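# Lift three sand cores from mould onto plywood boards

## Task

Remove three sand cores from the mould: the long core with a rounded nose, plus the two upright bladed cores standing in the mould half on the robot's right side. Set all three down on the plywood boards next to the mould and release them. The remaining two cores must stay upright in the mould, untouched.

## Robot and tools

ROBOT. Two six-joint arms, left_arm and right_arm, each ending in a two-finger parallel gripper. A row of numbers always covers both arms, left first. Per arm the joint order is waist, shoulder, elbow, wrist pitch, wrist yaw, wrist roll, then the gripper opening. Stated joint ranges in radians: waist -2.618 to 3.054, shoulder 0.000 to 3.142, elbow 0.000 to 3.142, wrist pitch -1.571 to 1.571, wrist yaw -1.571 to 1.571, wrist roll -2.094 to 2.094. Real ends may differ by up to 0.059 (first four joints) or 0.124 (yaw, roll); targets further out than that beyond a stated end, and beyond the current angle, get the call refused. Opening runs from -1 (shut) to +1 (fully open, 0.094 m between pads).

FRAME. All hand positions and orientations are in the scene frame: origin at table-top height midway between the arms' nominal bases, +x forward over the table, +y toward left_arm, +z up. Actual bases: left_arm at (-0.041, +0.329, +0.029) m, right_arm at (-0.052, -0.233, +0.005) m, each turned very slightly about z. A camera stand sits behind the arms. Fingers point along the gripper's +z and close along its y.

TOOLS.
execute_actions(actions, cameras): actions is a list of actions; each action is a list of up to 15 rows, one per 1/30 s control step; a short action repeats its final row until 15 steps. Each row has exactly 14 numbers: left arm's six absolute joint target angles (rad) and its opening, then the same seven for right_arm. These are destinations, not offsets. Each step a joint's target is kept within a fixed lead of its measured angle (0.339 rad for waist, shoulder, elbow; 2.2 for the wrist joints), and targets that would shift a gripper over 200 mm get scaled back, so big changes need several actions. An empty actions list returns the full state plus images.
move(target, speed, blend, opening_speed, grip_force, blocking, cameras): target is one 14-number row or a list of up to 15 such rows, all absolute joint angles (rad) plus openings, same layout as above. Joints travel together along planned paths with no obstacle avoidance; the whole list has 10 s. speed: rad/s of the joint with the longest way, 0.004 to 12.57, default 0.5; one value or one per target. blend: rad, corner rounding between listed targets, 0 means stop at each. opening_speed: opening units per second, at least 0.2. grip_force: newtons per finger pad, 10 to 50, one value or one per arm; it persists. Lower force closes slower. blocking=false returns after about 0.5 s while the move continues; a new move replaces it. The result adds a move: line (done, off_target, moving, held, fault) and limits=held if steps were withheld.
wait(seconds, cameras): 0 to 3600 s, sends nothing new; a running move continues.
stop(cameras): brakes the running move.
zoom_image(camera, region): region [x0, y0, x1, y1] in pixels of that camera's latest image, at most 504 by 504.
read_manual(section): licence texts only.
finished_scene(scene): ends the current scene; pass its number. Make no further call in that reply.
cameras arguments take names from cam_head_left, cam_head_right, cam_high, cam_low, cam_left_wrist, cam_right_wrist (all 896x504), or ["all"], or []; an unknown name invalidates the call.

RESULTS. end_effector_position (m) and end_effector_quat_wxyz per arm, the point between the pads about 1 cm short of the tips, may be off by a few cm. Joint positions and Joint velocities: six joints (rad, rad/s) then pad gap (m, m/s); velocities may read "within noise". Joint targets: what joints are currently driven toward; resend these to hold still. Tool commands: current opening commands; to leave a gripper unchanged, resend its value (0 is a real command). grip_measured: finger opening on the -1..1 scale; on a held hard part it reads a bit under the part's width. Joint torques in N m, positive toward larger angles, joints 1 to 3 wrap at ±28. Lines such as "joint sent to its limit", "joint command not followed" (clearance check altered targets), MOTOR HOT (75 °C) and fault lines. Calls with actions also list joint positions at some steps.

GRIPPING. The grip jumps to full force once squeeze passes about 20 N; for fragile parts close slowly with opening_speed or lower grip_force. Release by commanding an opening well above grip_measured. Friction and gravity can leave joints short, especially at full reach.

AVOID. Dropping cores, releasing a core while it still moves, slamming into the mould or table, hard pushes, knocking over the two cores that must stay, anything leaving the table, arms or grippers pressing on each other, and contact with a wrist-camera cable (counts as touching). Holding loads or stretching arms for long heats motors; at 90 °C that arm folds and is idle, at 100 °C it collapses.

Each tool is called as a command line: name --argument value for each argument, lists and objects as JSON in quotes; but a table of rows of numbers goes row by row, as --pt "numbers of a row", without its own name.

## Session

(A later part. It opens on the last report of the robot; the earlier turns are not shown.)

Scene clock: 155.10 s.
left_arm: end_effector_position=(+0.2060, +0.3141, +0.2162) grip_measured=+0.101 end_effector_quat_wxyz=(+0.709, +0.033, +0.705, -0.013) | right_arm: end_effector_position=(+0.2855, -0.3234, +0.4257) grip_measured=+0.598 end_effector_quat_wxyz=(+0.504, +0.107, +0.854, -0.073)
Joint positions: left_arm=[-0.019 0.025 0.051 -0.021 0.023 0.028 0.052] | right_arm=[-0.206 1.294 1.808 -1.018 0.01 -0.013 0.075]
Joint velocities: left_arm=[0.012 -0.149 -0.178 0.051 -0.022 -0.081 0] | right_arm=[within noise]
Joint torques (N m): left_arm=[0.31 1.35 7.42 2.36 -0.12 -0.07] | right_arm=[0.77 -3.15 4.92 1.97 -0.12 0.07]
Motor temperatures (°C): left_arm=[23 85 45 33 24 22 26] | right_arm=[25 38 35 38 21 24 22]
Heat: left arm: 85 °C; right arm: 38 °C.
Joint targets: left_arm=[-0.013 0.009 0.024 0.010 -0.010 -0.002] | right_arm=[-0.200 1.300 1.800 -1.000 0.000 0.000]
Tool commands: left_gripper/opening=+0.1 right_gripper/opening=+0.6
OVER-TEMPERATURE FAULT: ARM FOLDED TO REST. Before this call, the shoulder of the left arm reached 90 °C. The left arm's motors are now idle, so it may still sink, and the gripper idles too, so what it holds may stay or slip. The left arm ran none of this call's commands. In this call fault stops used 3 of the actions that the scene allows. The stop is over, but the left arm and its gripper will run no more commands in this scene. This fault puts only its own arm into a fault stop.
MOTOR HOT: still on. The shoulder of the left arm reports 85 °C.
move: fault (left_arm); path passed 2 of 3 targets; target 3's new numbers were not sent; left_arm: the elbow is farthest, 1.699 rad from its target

wait --seconds 0 --cameras '["cam_head_left","cam_high","cam_head_right","cam_right_wrist"]'

zoom_image --camera "cam_high" --region '[370, 180, 500, 300]'

zoom_image --camera "cam_head_right" --region '[530, 270, 680, 420]'

zoom_image --camera "cam_head_left" --region '[250, 190, 390, 330]'

Scene clock: 180.23 s.
left_arm: end_effector_position=(+0.2016, +0.3143, +0.1530) grip_measured=+0.101 end_effector_quat_wxyz=(+0.632, +0.034, +0.774, -0.013) | right_arm: end_effector_position=(+0.2855, -0.3234, +0.4257) grip_measured=+0.598 end_effector_quat_wxyz=(+0.504, +0.107, +0.854, -0.073)
Joint positions: left_arm=[-0.019 -0.008 0.005 -0.216 0.023 0.028 0.052] | right_arm=[-0.206 1.294 1.808 -1.018 0.01 -0.013 0.075]
Joint torques (N m): left_arm=[-0.06 0.03 0.32 0.03 0.08 0.01] | right_arm=[0.96 -3.21 4.68 2 -0.12 0.07]
Motor temperatures (°C): left_arm=[23 59 39 31 23 22 25] | right_arm=[25 35 34 40 21 24 22]
Heat: left arm: 59 °C; right arm: 40 °C.
Joint targets: left_arm=[-0.019 -0.008 0.005 -0.216 0.023 0.028] | right_arm=[-0.200 1.300 1.800 -1.000 0.000 0.000]
Tool commands: left_gripper/opening=+0.101519 right_gripper/opening=+0.6
OVER-TEMPERATURE FAULT: ARM FOLDED TO REST. As an earlier result told, the left arm's stop is over, but it will run no more commands in this scene.
Images, in order (width x height): cam_head_left 896x504, cam_head_right 896x504, cam_high 896x504, cam_right_wrist 896x504.

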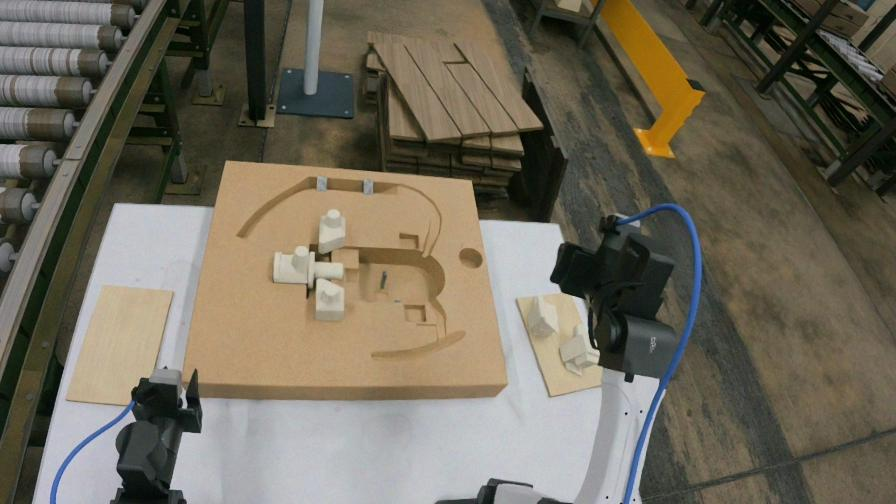

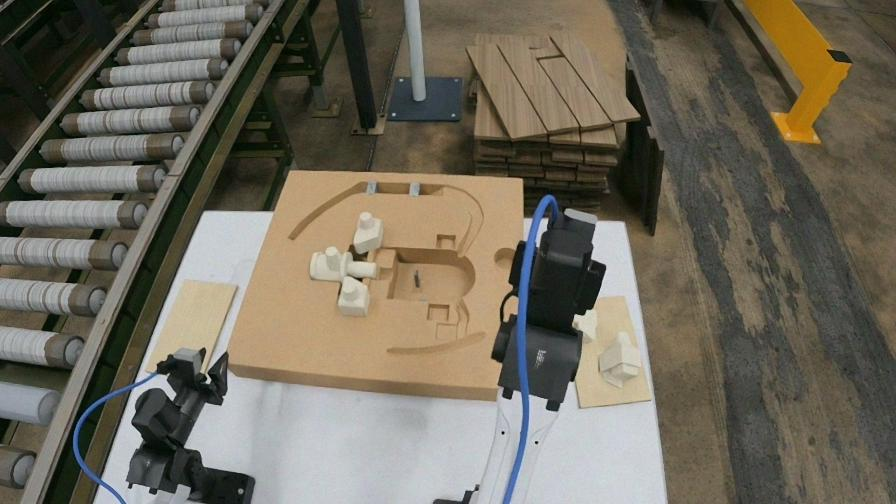

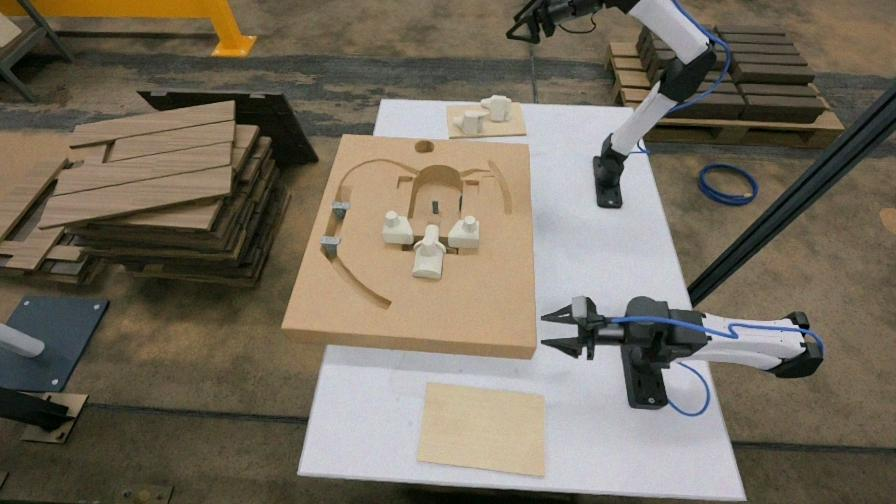

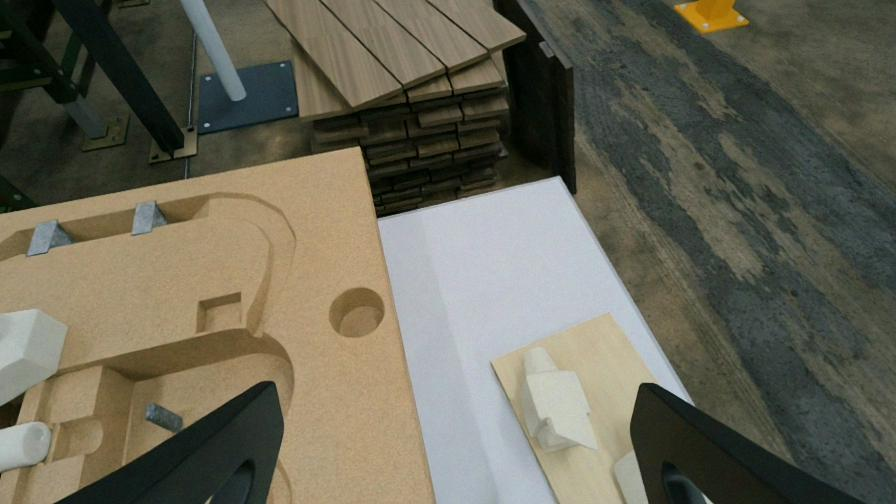

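Scaled by 3.877 from the camera's image (finer frame: 1280x720).

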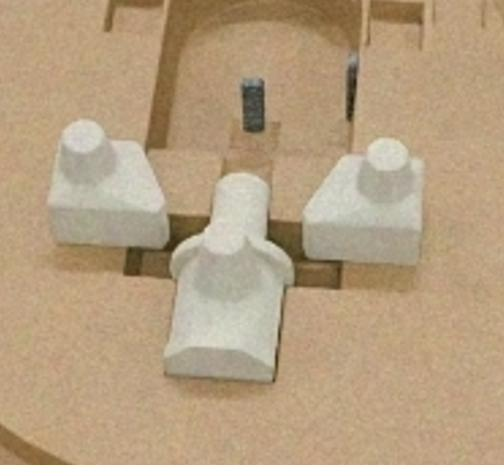

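Scaled by 3.360 from the camera's image (finer frame: 1280x720).

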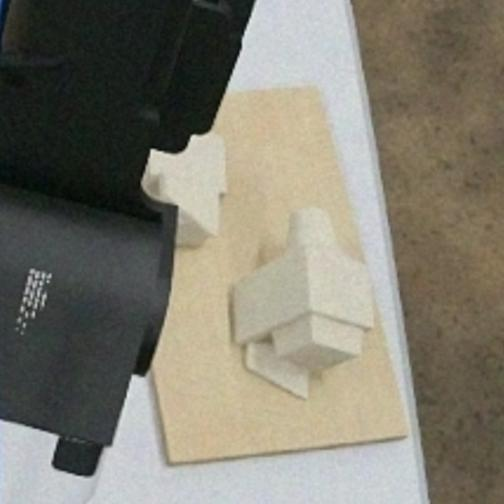

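Scaled by 3.600 from the camera's image (finer frame: 1280x720).

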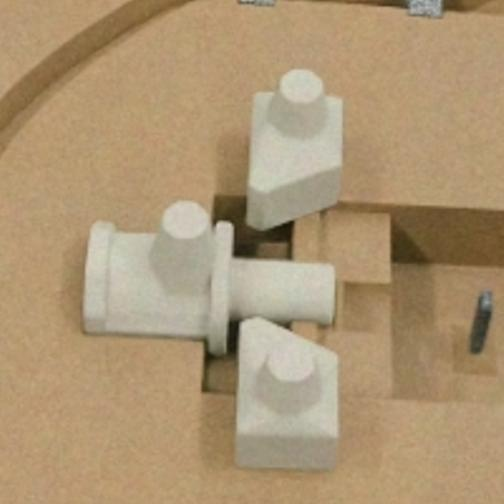

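move --pt "-0.019 -0.008 0.005 -0.216 0.023 0.028 0.1 0.389 1.9 2.2 -0.7 -0.6 -0.4 0.4" --pt "-0.019 -0.008 0.005 -0.216 0.023 0.028 0.1 0.389 2.54 2.60 -0.83 -1.0 -0.713 0.4" --speed 1.0 --blend '[0.1,0]' --cameras '["cam_right_wrist","cam_head_right"]'

Scene clock: 193.50 s.
left_arm: end_effector_position=(+0.2016, +0.3143, +0.1530) grip_measured=+0.101 end_effector_quat_wxyz=(+0.632, +0.034, +0.774, -0.013) | right_arm: end_effector_position=(+0.4631, +0.1056, +0.2209) grip_measured=+0.402 end_effector_quat_wxyz=(-0.409, +0.562, -0.615, -0.371)
Joint positions: left_arm=[-0.019 -0.008 0.005 -0.216 0.023 0.028 0.052] | right_arm=[0.394 2.531 2.576 -0.828 -0.986 -0.697 0.066]
Joint torques (N m): left_arm=[-0.1 0.03 0.4 0.05 0.08 0] | right_arm=[-0.08 -16.06 8.28 1.35 -0.56 -0.27]
Motor temperatures (°C): left_arm=[23 53 38 31 23 22 25] | right_arm=[25 34 34 40 21 24 22]
Heat: left arm: 53 °C; right arm: 40 °C.
Joint targets: left_arm=[-0.019 -0.008 0.005 -0.216 0.023 0.028] | right_arm=[0.389 2.540 2.600 -0.830 -1.000 -0.713]
Tool commands: left_gripper/opening=+0.101519 right_gripper/opening=+0.4
OVER-TEMPERATURE FAULT: ARM FOLDED TO REST. As an earlier result told, the left arm's stop is over, but it will run no more commands in this scene. The left arm ran none of this call's commands.
move: fault (left_arm)
Images, in order (width x height): cam_head_right 896x504, cam_right_wrist 896x504.

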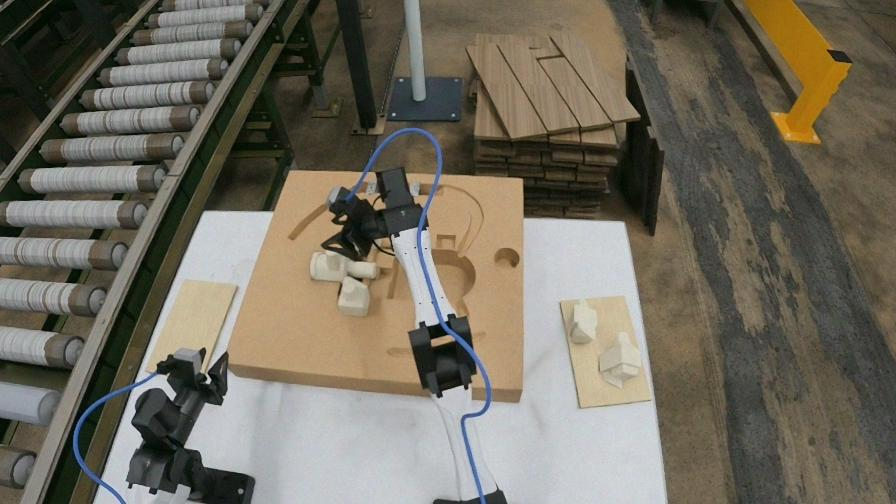

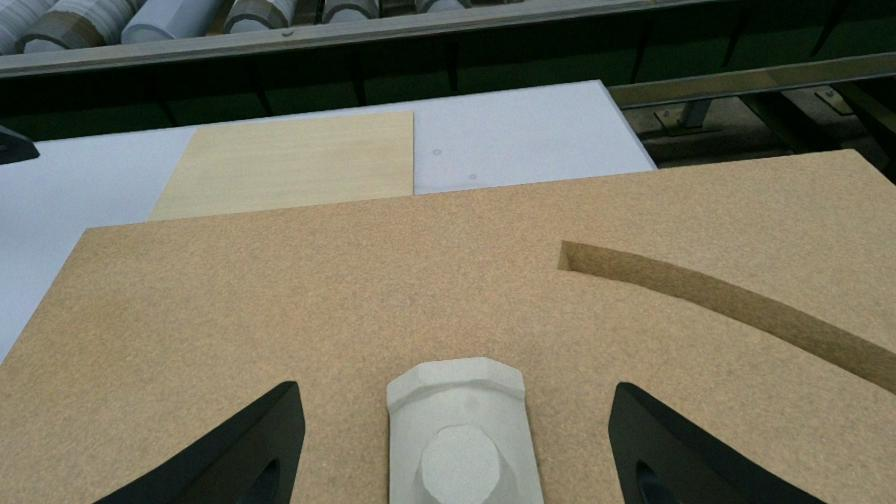

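move --target '[-0.019,-0.008,0.005,-0.216,0.023,0.028,0.1,0.494,2.25,2.05,-0.40,-0.6,-0.369,0.4]' --speed 0.8 --cameras '["cam_right_wrist"]'

Scene clock: 236.47 s.
left_arm: end_effector_position=(+0.2016, +0.3143, +0.1530) grip_measured=+0.101 end_effector_quat_wxyz=(+0.632, +0.034, +0.774, -0.013) | right_arm: end_effector_position=(+0.4649, +0.1213, +0.1892) grip_measured=+0.402 end_effector_quat_wxyz=(+0.416, -0.464, +0.730, +0.282)
Joint positions: left_arm=[-0.019 -0.008 0.005 -0.216 0.023 0.028 0.052] | right_arm=[0.492 2.289 2.06 -0.42 -0.61 -0.381 0.066]
Joint torques (N m): left_arm=[-0.06 0.01 0.43 0.04 0.08 0.02] | right_arm=[0.66 -19.56 5.87 1.77 -0.11 0.08]
Motor temperatures (°C): left_arm=[23 43 35 30 23 22 25] | right_arm=[25 44 37 38 22 24 22]
Heat: left arm: 43 °C; right arm: 44 °C.
Joint targets: left_arm=[-0.019 -0.008 0.005 -0.216 0.023 0.028] | right_arm=[0.494 2.250 2.050 -0.400 -0.600 -0.369]
Tool commands: left_gripper/opening=+0.101519 right_gripper/opening=+0.4
OVER-TEMPERATURE FAULT: ARM FOLDED TO REST. As an earlier result told, the left arm's stop is over, but it will run no more commands in this scene. The left arm ran none of this call's commands.
move: fault (left_arm), off_target (right_arm); right_arm: the shoulder is farthest, 0.039 rad from its target

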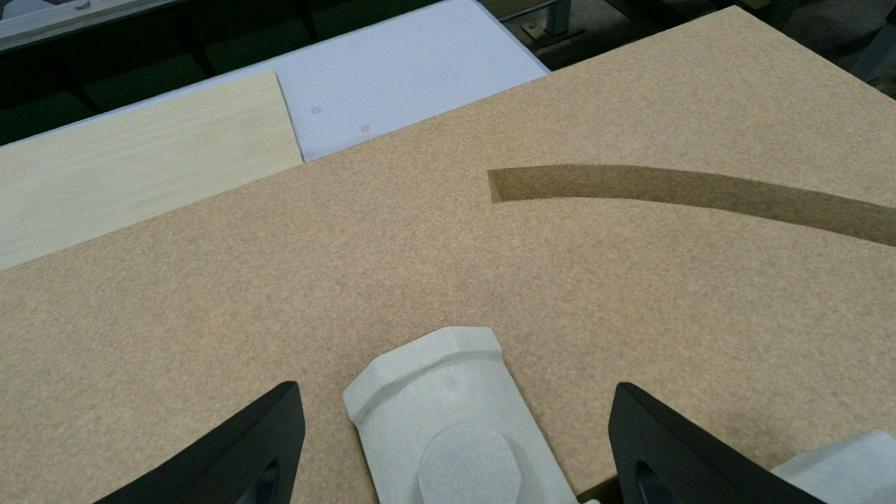

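move --pt "-0.019 -0.008 0.005 -0.216 0.023 0.028 0.1 0.494 2.335 1.848 -0.12 -0.6 -0.369 0.4" --pt "-0.019 -0.008 0.005 -0.216 0.023 0.028 0.1 0.494 2.335 1.848 -0.12 -0.6 -0.369 -0.5" --speed 0.4 --opening_speed 0.8 --cameras '["cam_right_wrist","cam_high"]'

zoom_image --camera "cam_high" --region '[370, 180, 500, 300]'

Scene clock: 249.57 s.
left_arm: end_effector_position=(+0.2016, +0.3143, +0.1530) grip_measured=+0.101 end_effector_quat_wxyz=(+0.632, +0.034, +0.774, -0.013) | right_arm: end_effector_position=(+0.4698, +0.1244, +0.1398) grip_measured=-0.261 end_effector_quat_wxyz=(+0.440, -0.465, +0.715, +0.279)
Joint positions: left_arm=[-0.019 -0.008 0.005 -0.216 0.023 0.028 0.052] | right_arm=[0.493 2.31 1.858 -0.138 -0.61 -0.378 0.035]
Joint torques (N m): left_arm=[-0.05 0.05 0.38 0.05 0.07 0.03] | right_arm=[0.44 -13.34 6.04 1.82 -0.11 0.02]
Heat: left arm: 42 °C; right arm: 48 °C.
Joint targets: left_arm=[-0.019 -0.008 0.005 -0.216 0.023 0.028] | right_arm=[0.494 2.335 1.848 -0.120 -0.600 -0.369]
Tool commands: left_gripper/opening=+0.101519 right_gripper/opening=-0.5
OVER-TEMPERATURE FAULT: ARM FOLDED TO REST. As an earlier result told, the left arm's stop is over, but it will run no more commands in this scene. The left arm ran none of this call's commands.
move: fault (left_arm)
Images, in order (width x height): cam_high 896x504, cam_right_wrist 896x504.

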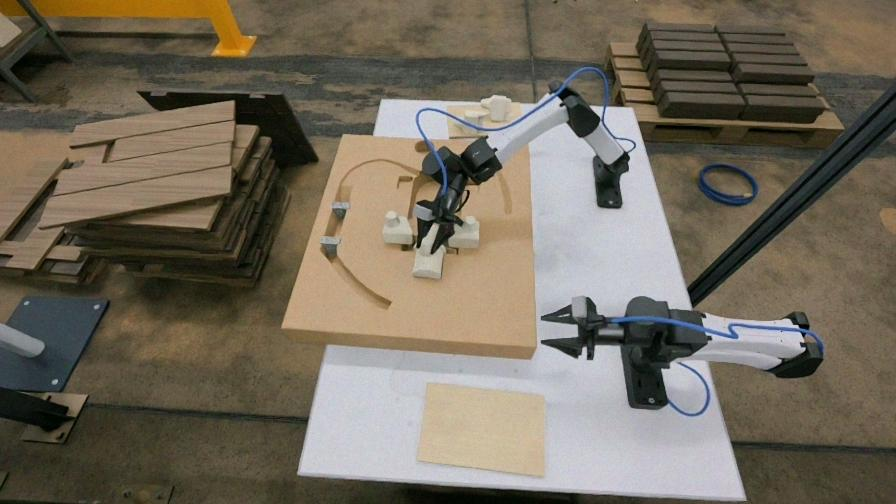

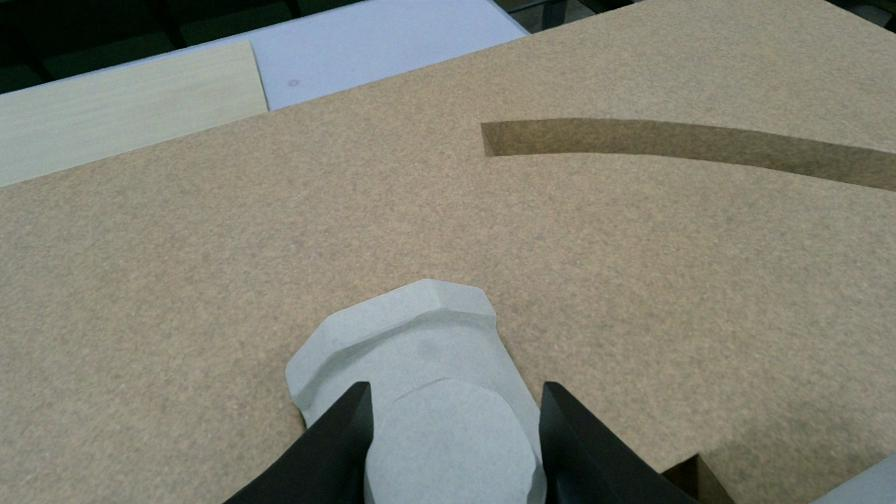

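Scaled by 3.877 from the camera's image (finer frame: 1280x720).

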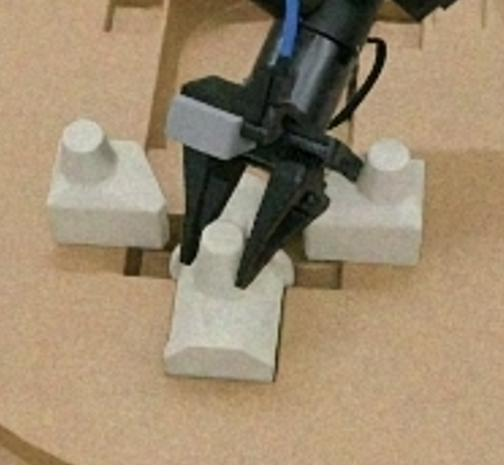

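move --target '[-0.019,-0.008,0.005,-0.216,0.023,0.028,0.1,0.494,2.21,1.93,-0.30,-0.6,-0.369,-0.6]' --speed 0.4 --cameras '["cam_right_wrist","cam_high"]'

zoom_image --camera "cam_high" --region '[370, 180, 500, 300]'

Scene clock: 254.37 s.
left_arm: end_effector_position=(+0.2016, +0.3143, +0.1530) grip_measured=+0.101 end_effector_quat_wxyz=(+0.632, +0.034, +0.774, -0.013) | right_arm: end_effector_position=(+0.4660, +0.1211, +0.1450) grip_measured=-0.263 end_effector_quat_wxyz=(+0.424, -0.469, +0.728, +0.266)
Joint positions: left_arm=[-0.019 -0.008 0.005 -0.216 0.023 0.028 0.052] | right_arm=[0.498 2.295 1.895 -0.24 -0.58 -0.4 0.035]
Joint torques (N m): left_arm=[-0.08 -0.01 0.42 0.02 0.08 0] | right_arm=[0.1 -24.2 9.47 1.06 -0.44 0.27]
Motor temperatures (°C): left_arm=[23 41 34 29 23 22 25] | right_arm=[25 50 37 40 21 24 22]
Heat: left arm: 41 °C; right arm: 50 °C.
Joint targets: left_arm=[-0.019 -0.008 0.005 -0.216 0.023 0.028] | right_arm=[0.494 2.210 1.930 -0.300 -0.600 -0.369]
Tool commands: left_gripper/opening=+0.101519 right_gripper/opening=-0.6
OVER-TEMPERATURE FAULT: ARM FOLDED TO REST. As an earlier result told, the left arm's stop is over, but it will run no more commands in this scene. The left arm ran none of this call's commands.
move: fault (left_arm), off_target (right_arm); right_arm: the shoulder is farthest, 0.085 rad from its target
Images, in order (width x height): cam_high 896x504, cam_right_wrist 896x504.

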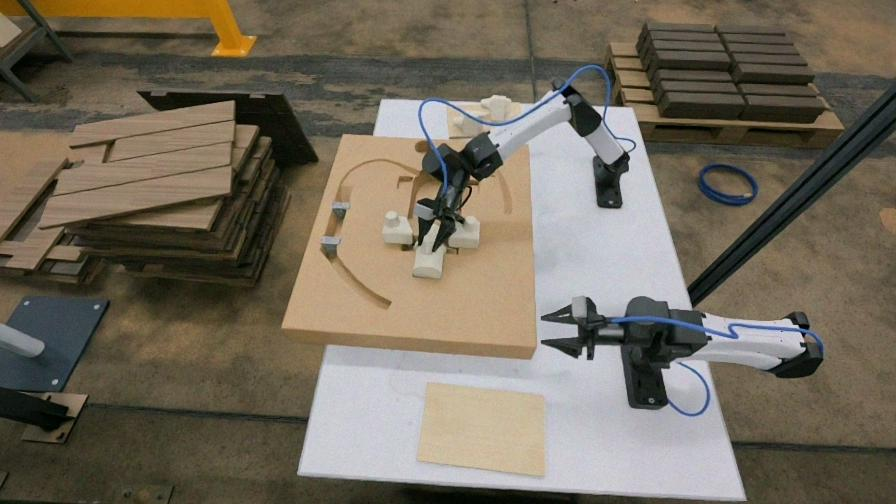

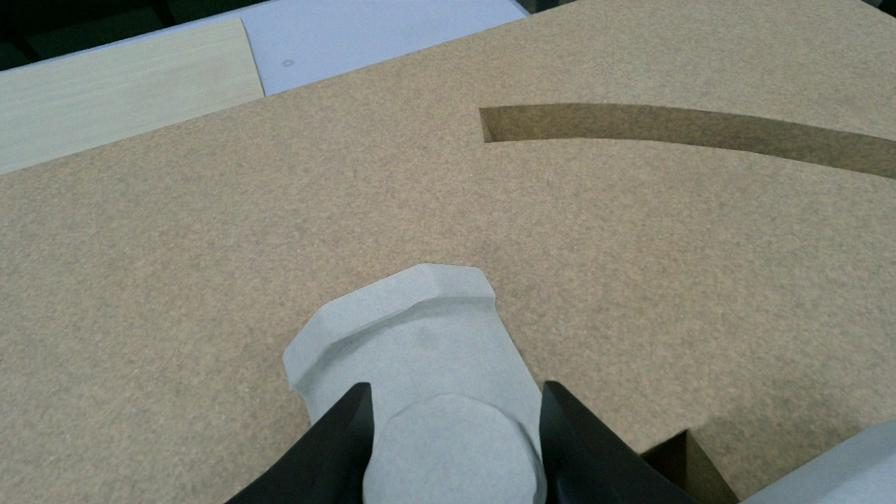

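Scaled by 3.877 from the camera's image (finer frame: 1280x720).

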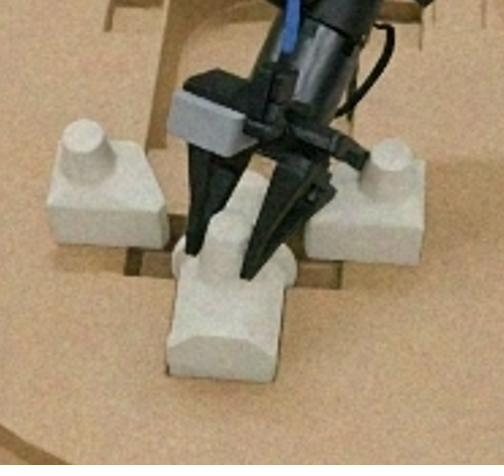

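move --target '[-0.019,-0.008,0.005,-0.216,0.023,0.028,0.1,0.47,2.17,2.02,-0.44,-0.6,-0.369,-0.7]' --speed 0.4 --cameras '["cam_right_wrist","cam_high"]'

zoom_image --camera "cam_high" --region '[370, 180, 500, 300]'

Scene clock: 260.13 s.
left_arm: end_effector_position=(+0.2016, +0.3143, +0.1530) grip_measured=+0.101 end_effector_quat_wxyz=(+0.632, +0.034, +0.774, -0.013) | right_arm: end_effector_position=(+0.4625, +0.1033, +0.1649) grip_measured=-0.265 end_effector_quat_wxyz=(+0.397, -0.458, +0.752, +0.260)
Joint positions: left_arm=[-0.019 -0.008 0.005 -0.216 0.023 0.028 0.052] | right_arm=[0.476 2.262 1.971 -0.42 -0.569 -0.402 0.035]
Joint torques (N m): left_arm=[-0.06 0.05 0.28 0.04 0.07 0.01] | right_arm=[-0.17 -24.77 10.47 1.33 -0.59 0.28]
Heat: left arm: 41 °C; right arm: 53 °C.
Joint targets: left_arm=[-0.019 -0.008 0.005 -0.216 0.023 0.028] | right_arm=[0.470 2.170 2.020 -0.440 -0.600 -0.369]
Tool commands: left_gripper/opening=+0.101519 right_gripper/opening=-0.7
OVER-TEMPERATURE FAULT: ARM FOLDED TO REST. As an earlier result told, the left arm's stop is over, but it will run no more commands in this scene. The left arm ran none of this call's commands.
move: fault (left_arm), off_target (right_arm); right_arm: the shoulder is farthest, 0.092 rad from its target
Images, in order (width x height): cam_high 896x504, cam_right_wrist 896x504.

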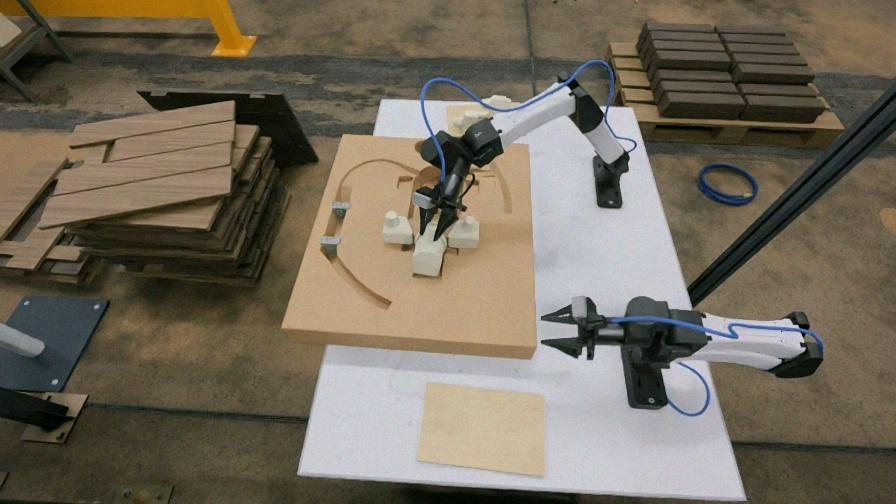

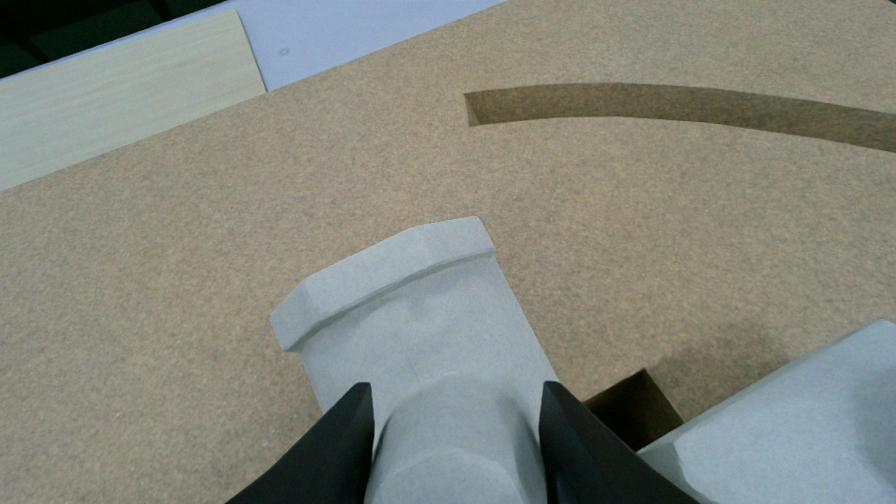

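Scaled by 3.877 from the camera's image (finer frame: 1280x720).

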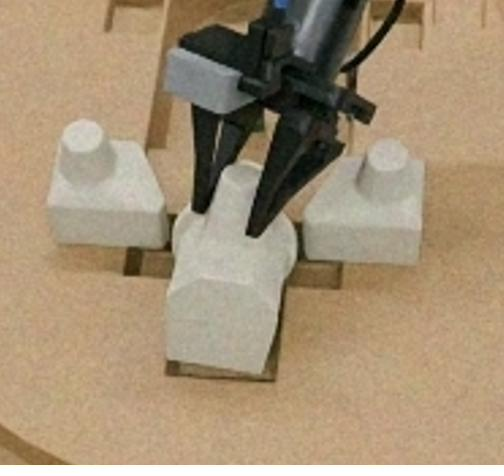

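move --target '[-0.019,-0.008,0.005,-0.216,0.023,0.028,0.1,0.47,2.03,2.15,-0.70,-0.6,-0.369,-0.7]' --speed 0.5 --cameras '["cam_right_wrist","cam_high","cam_head_left"]'

zoom_image --camera "cam_high" --region '[370, 150, 500, 280]'

zoom_image --camera "cam_head_left" --region '[250, 160, 450, 330]'

Scene clock: 270.80 s.
left_arm: end_effector_position=(+0.2016, +0.3143, +0.1530) grip_measured=+0.101 end_effector_quat_wxyz=(+0.632, +0.034, +0.774, -0.013) | right_arm: end_effector_position=(+0.4152, +0.0753, +0.2362) grip_measured=-0.268 end_effector_quat_wxyz=(+0.345, -0.442, +0.787, +0.258)
Joint positions: left_arm=[-0.019 -0.008 0.005 -0.216 0.023 0.028 0.052] | right_arm=[0.472 2.109 2.087 -0.806 -0.546 -0.384 0.034]
Joint torques (N m): left_arm=[-0.09 0.01 0.36 0.04 0.07 0.01] | right_arm=[0.18 -21.6 11.29 2.35 -0.87 0.07]
Motor temperatures (°C): left_arm=[23 40 34 29 23 22 25] | right_arm=[25 59 41 39 22 24 23]
Heat: left arm: 40 °C; right arm: 59 °C.
Joint targets: left_arm=[-0.019 -0.008 0.005 -0.216 0.023 0.028] | right_arm=[0.470 2.030 2.150 -0.700 -0.600 -0.369]
Tool commands: left_gripper/opening=+0.101519 right_gripper/opening=-0.7
OVER-TEMPERATURE FAULT: ARM FOLDED TO REST. As an earlier result told, the left arm's stop is over, but it will run no more commands in this scene. The left arm ran none of this call's commands.
move: fault (left_arm), off_target (right_arm); right_arm: the wrist pitch is farthest, 0.106 rad from its target
Images, in order (width x height): cam_head_left 896x504, cam_high 896x504, cam_right_wrist 896x504.

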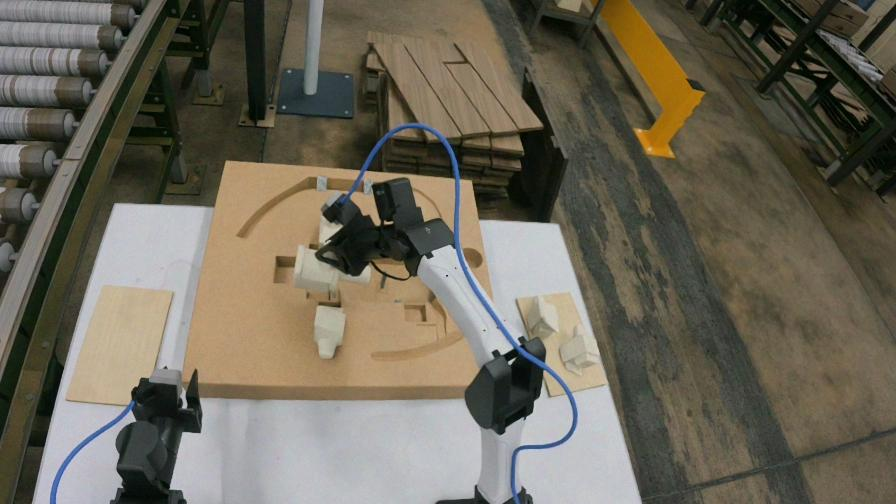

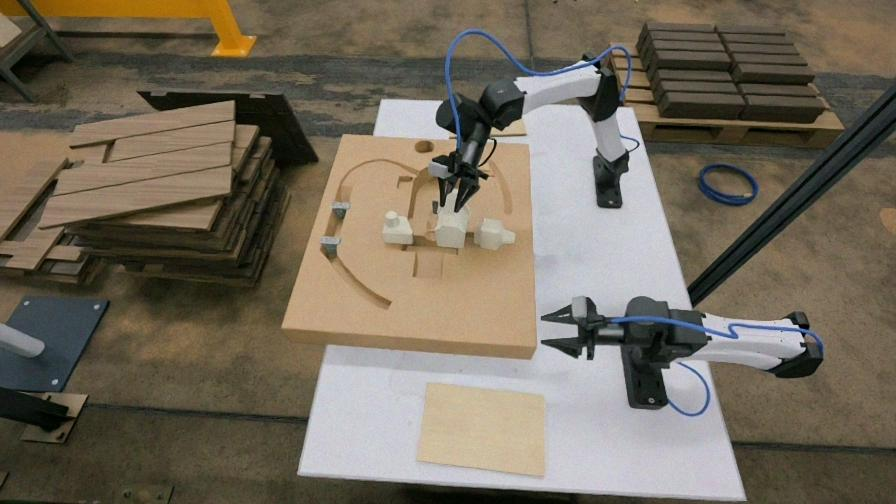

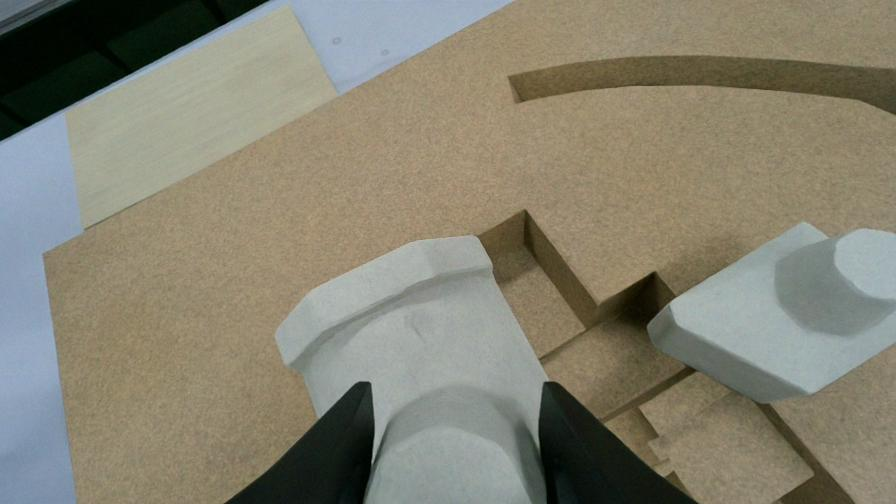

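Scaled by 3.877 from the camera's image (finer frame: 1280x720).

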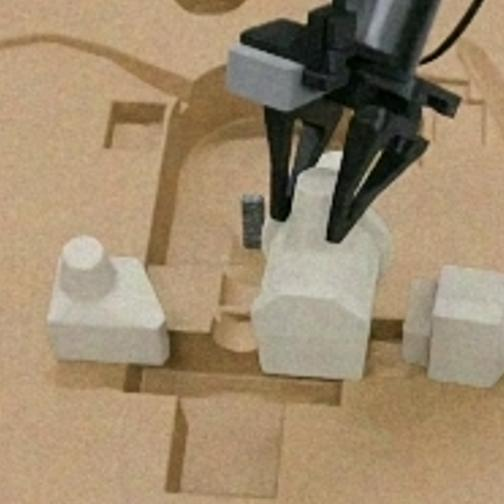

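Scaled by 2.520 from the camera's image (finer frame: 1280x720).

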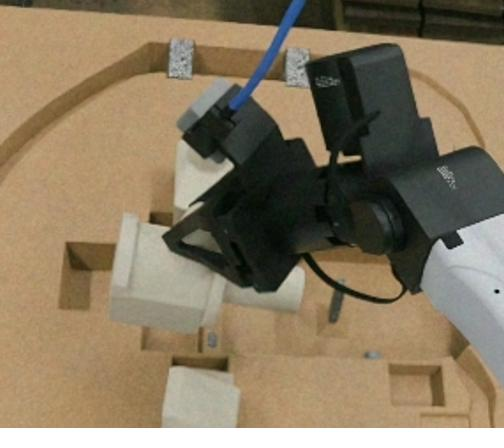

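move --target '[-0.019,-0.008,0.005,-0.216,0.023,0.028,0.1,0.12,1.09,0.85,-0.10,0,0,-0.7]' --speed 0.6 --cameras '["cam_right_wrist","cam_high","cam_head_left"]'

zoom_image --camera "cam_high" --region '[400, 110, 600, 260]'

Scene clock: 290.83 s.
left_arm: end_effector_position=(+0.2016, +0.3143, +0.1530) grip_measured=+0.101 end_effector_quat_wxyz=(+0.632, +0.034, +0.774, -0.013) | right_arm: end_effector_position=(+0.3136, -0.2048, +0.1958) grip_measured=-0.269 end_effector_quat_wxyz=(+0.463, -0.041, +0.885, +0.018)
Joint positions: left_arm=[-0.019 -0.008 0.005 -0.216 0.023 0.028 0.052] | right_arm=[0.124 1.146 0.82 -0.28 -0.008 -0.014 0.034]
Joint torques (N m): left_arm=[-0.1 0.02 0.36 0.03 0.07 0.02] | right_arm=[-0.1 -9.78 9.29 3.36 0.05 0.05]
Motor temperatures (°C): left_arm=[23 40 33 29 22 22 25] | right_arm=[25 68 43 47 22 24 24]
Heat: left arm: 40 °C; right arm: 68 °C.
Joint targets: left_arm=[-0.019 -0.008 0.005 -0.216 0.023 0.028] | right_arm=[0.120 1.090 0.850 -0.100 0.000 0.000]
Tool commands: left_gripper/opening=+0.101519 right_gripper/opening=-0.7
OVER-TEMPERATURE FAULT: ARM FOLDED TO REST. As an earlier result told, the left arm's stop is over, but it will run no more commands in this scene. The left arm ran none of this call's commands.
move: fault (left_arm), off_target (right_arm); right_arm: the wrist pitch is farthest, 0.180 rad from its target
Images, in order (width x height): cam_head_left 896x504, cam_high 896x504, cam_right_wrist 896x504.

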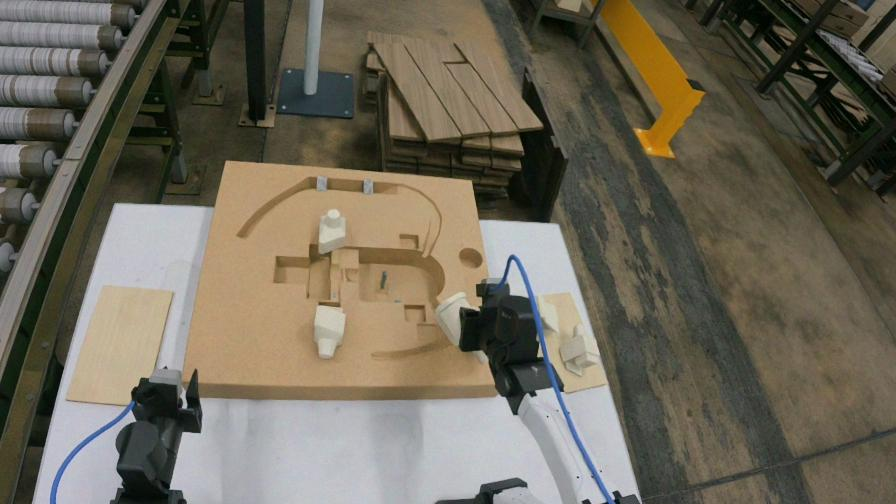

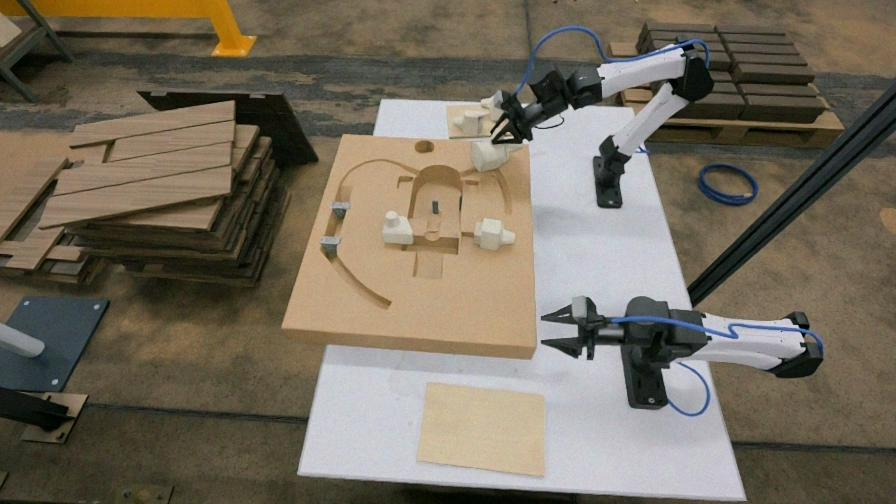

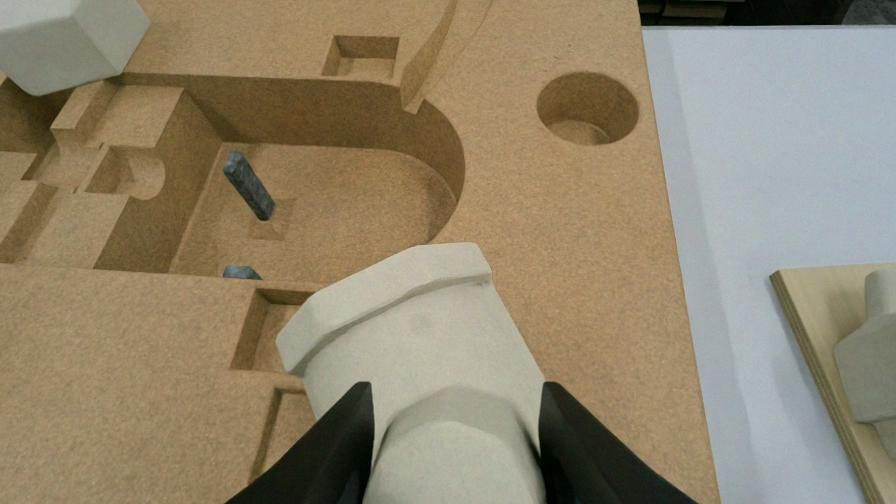

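Scaled by 2.520 from the camera's image (finer frame: 1280x720).

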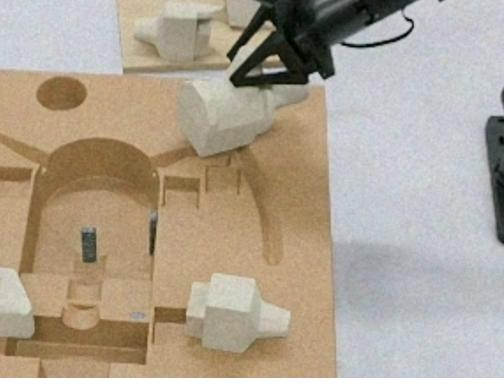

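move --target '[-0.019,-0.008,0.005,-0.216,0.023,0.028,0.1,0.12,1.16,0.80,-0.02,0,0,-0.7]' --speed 0.15 --cameras '["cam_high","cam_right_wrist"]'

zoom_image --camera "cam_high" --region '[450, 100, 570, 190]'

Scene clock: 295.87 s.
left_arm: end_effector_position=(+0.2016, +0.3143, +0.1530) grip_measured=+0.101 end_effector_quat_wxyz=(+0.632, +0.034, +0.774, -0.013) | right_arm: end_effector_position=(+0.3201, -0.2044, +0.1839) grip_measured=-0.269 end_effector_quat_wxyz=(+0.470, -0.041, +0.882, +0.017)
Joint positions: left_arm=[-0.019 -0.008 0.005 -0.216 0.023 0.028 0.052] | right_arm=[0.124 1.174 0.776 -0.194 -0.008 -0.014 0.034]
Joint torques (N m): left_arm=[-0.12 0.05 0.32 0.04 0.08 0.03] | right_arm=[-0.02 -5.93 8.7 3.35 0.05 0.06]
Motor temperatures (°C): left_arm=[23 39 33 28 22 22 25] | right_arm=[25 65 43 49 22 24 24]
Heat: left arm: 39 °C; right arm: 65 °C.
Joint targets: left_arm=[-0.019 -0.008 0.005 -0.216 0.023 0.028] | right_arm=[0.120 1.160 0.800 -0.020 0.000 0.000]
Tool commands: left_gripper/opening=+0.101519 right_gripper/opening=-0.7
OVER-TEMPERATURE FAULT: ARM FOLDED TO REST. As an earlier result told, the left arm's stop is over, but it will run no more commands in this scene. The left arm ran none of this call's commands.
move: fault (left_arm), off_target (right_arm); right_arm: the wrist pitch is farthest, 0.174 rad from its target

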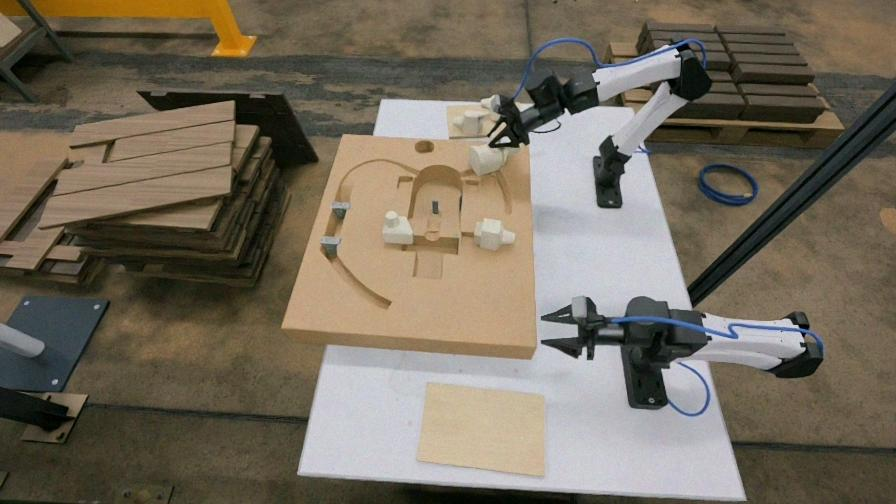

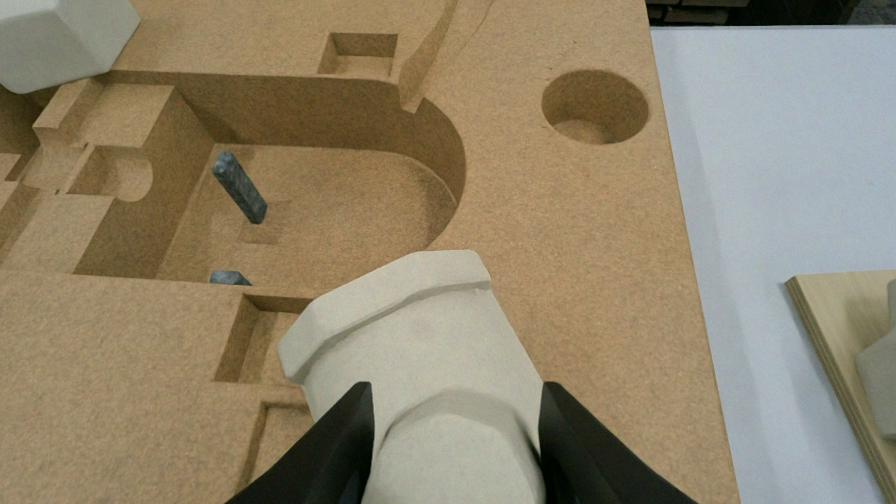

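Scaled by 4.200 from the camera's image (finer frame: 1280x720).

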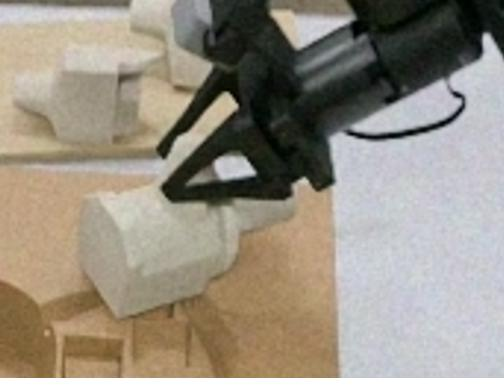

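move --target '[-0.019,-0.008,0.005,-0.216,0.023,0.028,0.1,0.12,1.22,0.72,0.12,0,0,-0.7]' --speed 0.15 --cameras '["cam_high"]'

zoom_image --camera "cam_high" --region '[450, 100, 570, 190]'

Scene clock: 300.43 s.
left_arm: end_effector_position=(+0.2016, +0.3143, +0.1530) grip_measured=+0.101 end_effector_quat_wxyz=(+0.632, +0.034, +0.774, -0.013) | right_arm: end_effector_position=(+0.3373, -0.2033, +0.1827) grip_measured=-0.274 end_effector_quat_wxyz=(+0.512, -0.034, +0.858, +0.022)
Joint positions: left_arm=[-0.019 -0.008 0.005 -0.216 0.023 0.028 0.052] | right_arm=[0.124 1.216 0.713 0.008 -0.007 -0.001 0.034]
Joint torques (N m): left_arm=[-0.1 -0.01 0.38 0.05 0.08 0.01] | right_arm=[-0.08 -4.44 7.42 2.84 0.07 -0.03]
Motor temperatures (°C): left_arm=[23 39 33 28 22 22 25] | right_arm=[25 63 43 50 22 24 24]
Heat: left arm: 39 °C; right arm: 63 °C.
Joint targets: left_arm=[-0.019 -0.008 0.005 -0.216 0.023 0.028] | right_arm=[0.120 1.220 0.720 0.120 0.000 0.000]
Tool commands: left_gripper/opening=+0.101519 right_gripper/opening=-0.7
OVER-TEMPERATURE FAULT: ARM FOLDED TO REST. As an earlier result told, the left arm's stop is over, but it will run no more commands in this scene. The left arm ran none of this call's commands.
move: fault (left_arm), off_target (right_arm); right_arm: the wrist pitch is farthest, 0.112 rad from its target

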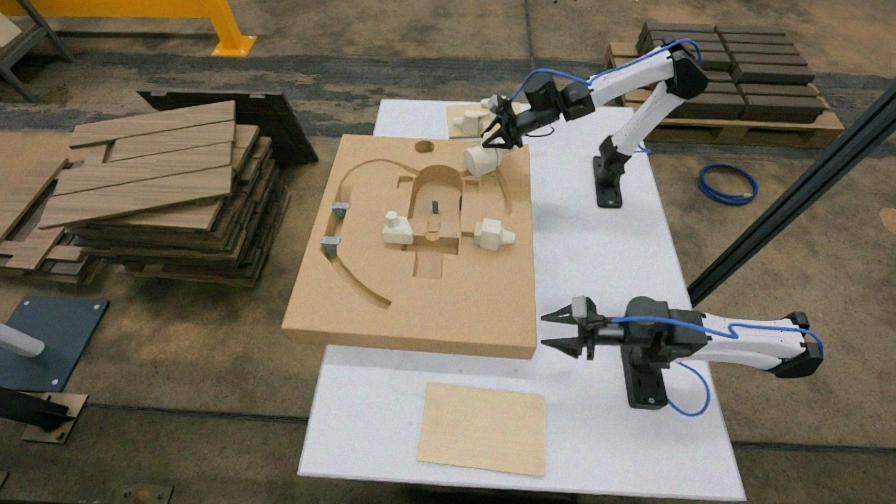

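Scaled by 4.200 from the camera's image (finer frame: 1280x720).

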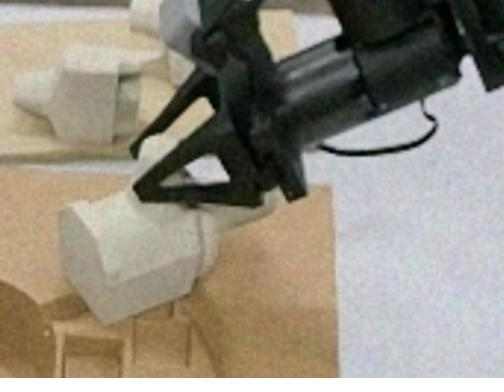

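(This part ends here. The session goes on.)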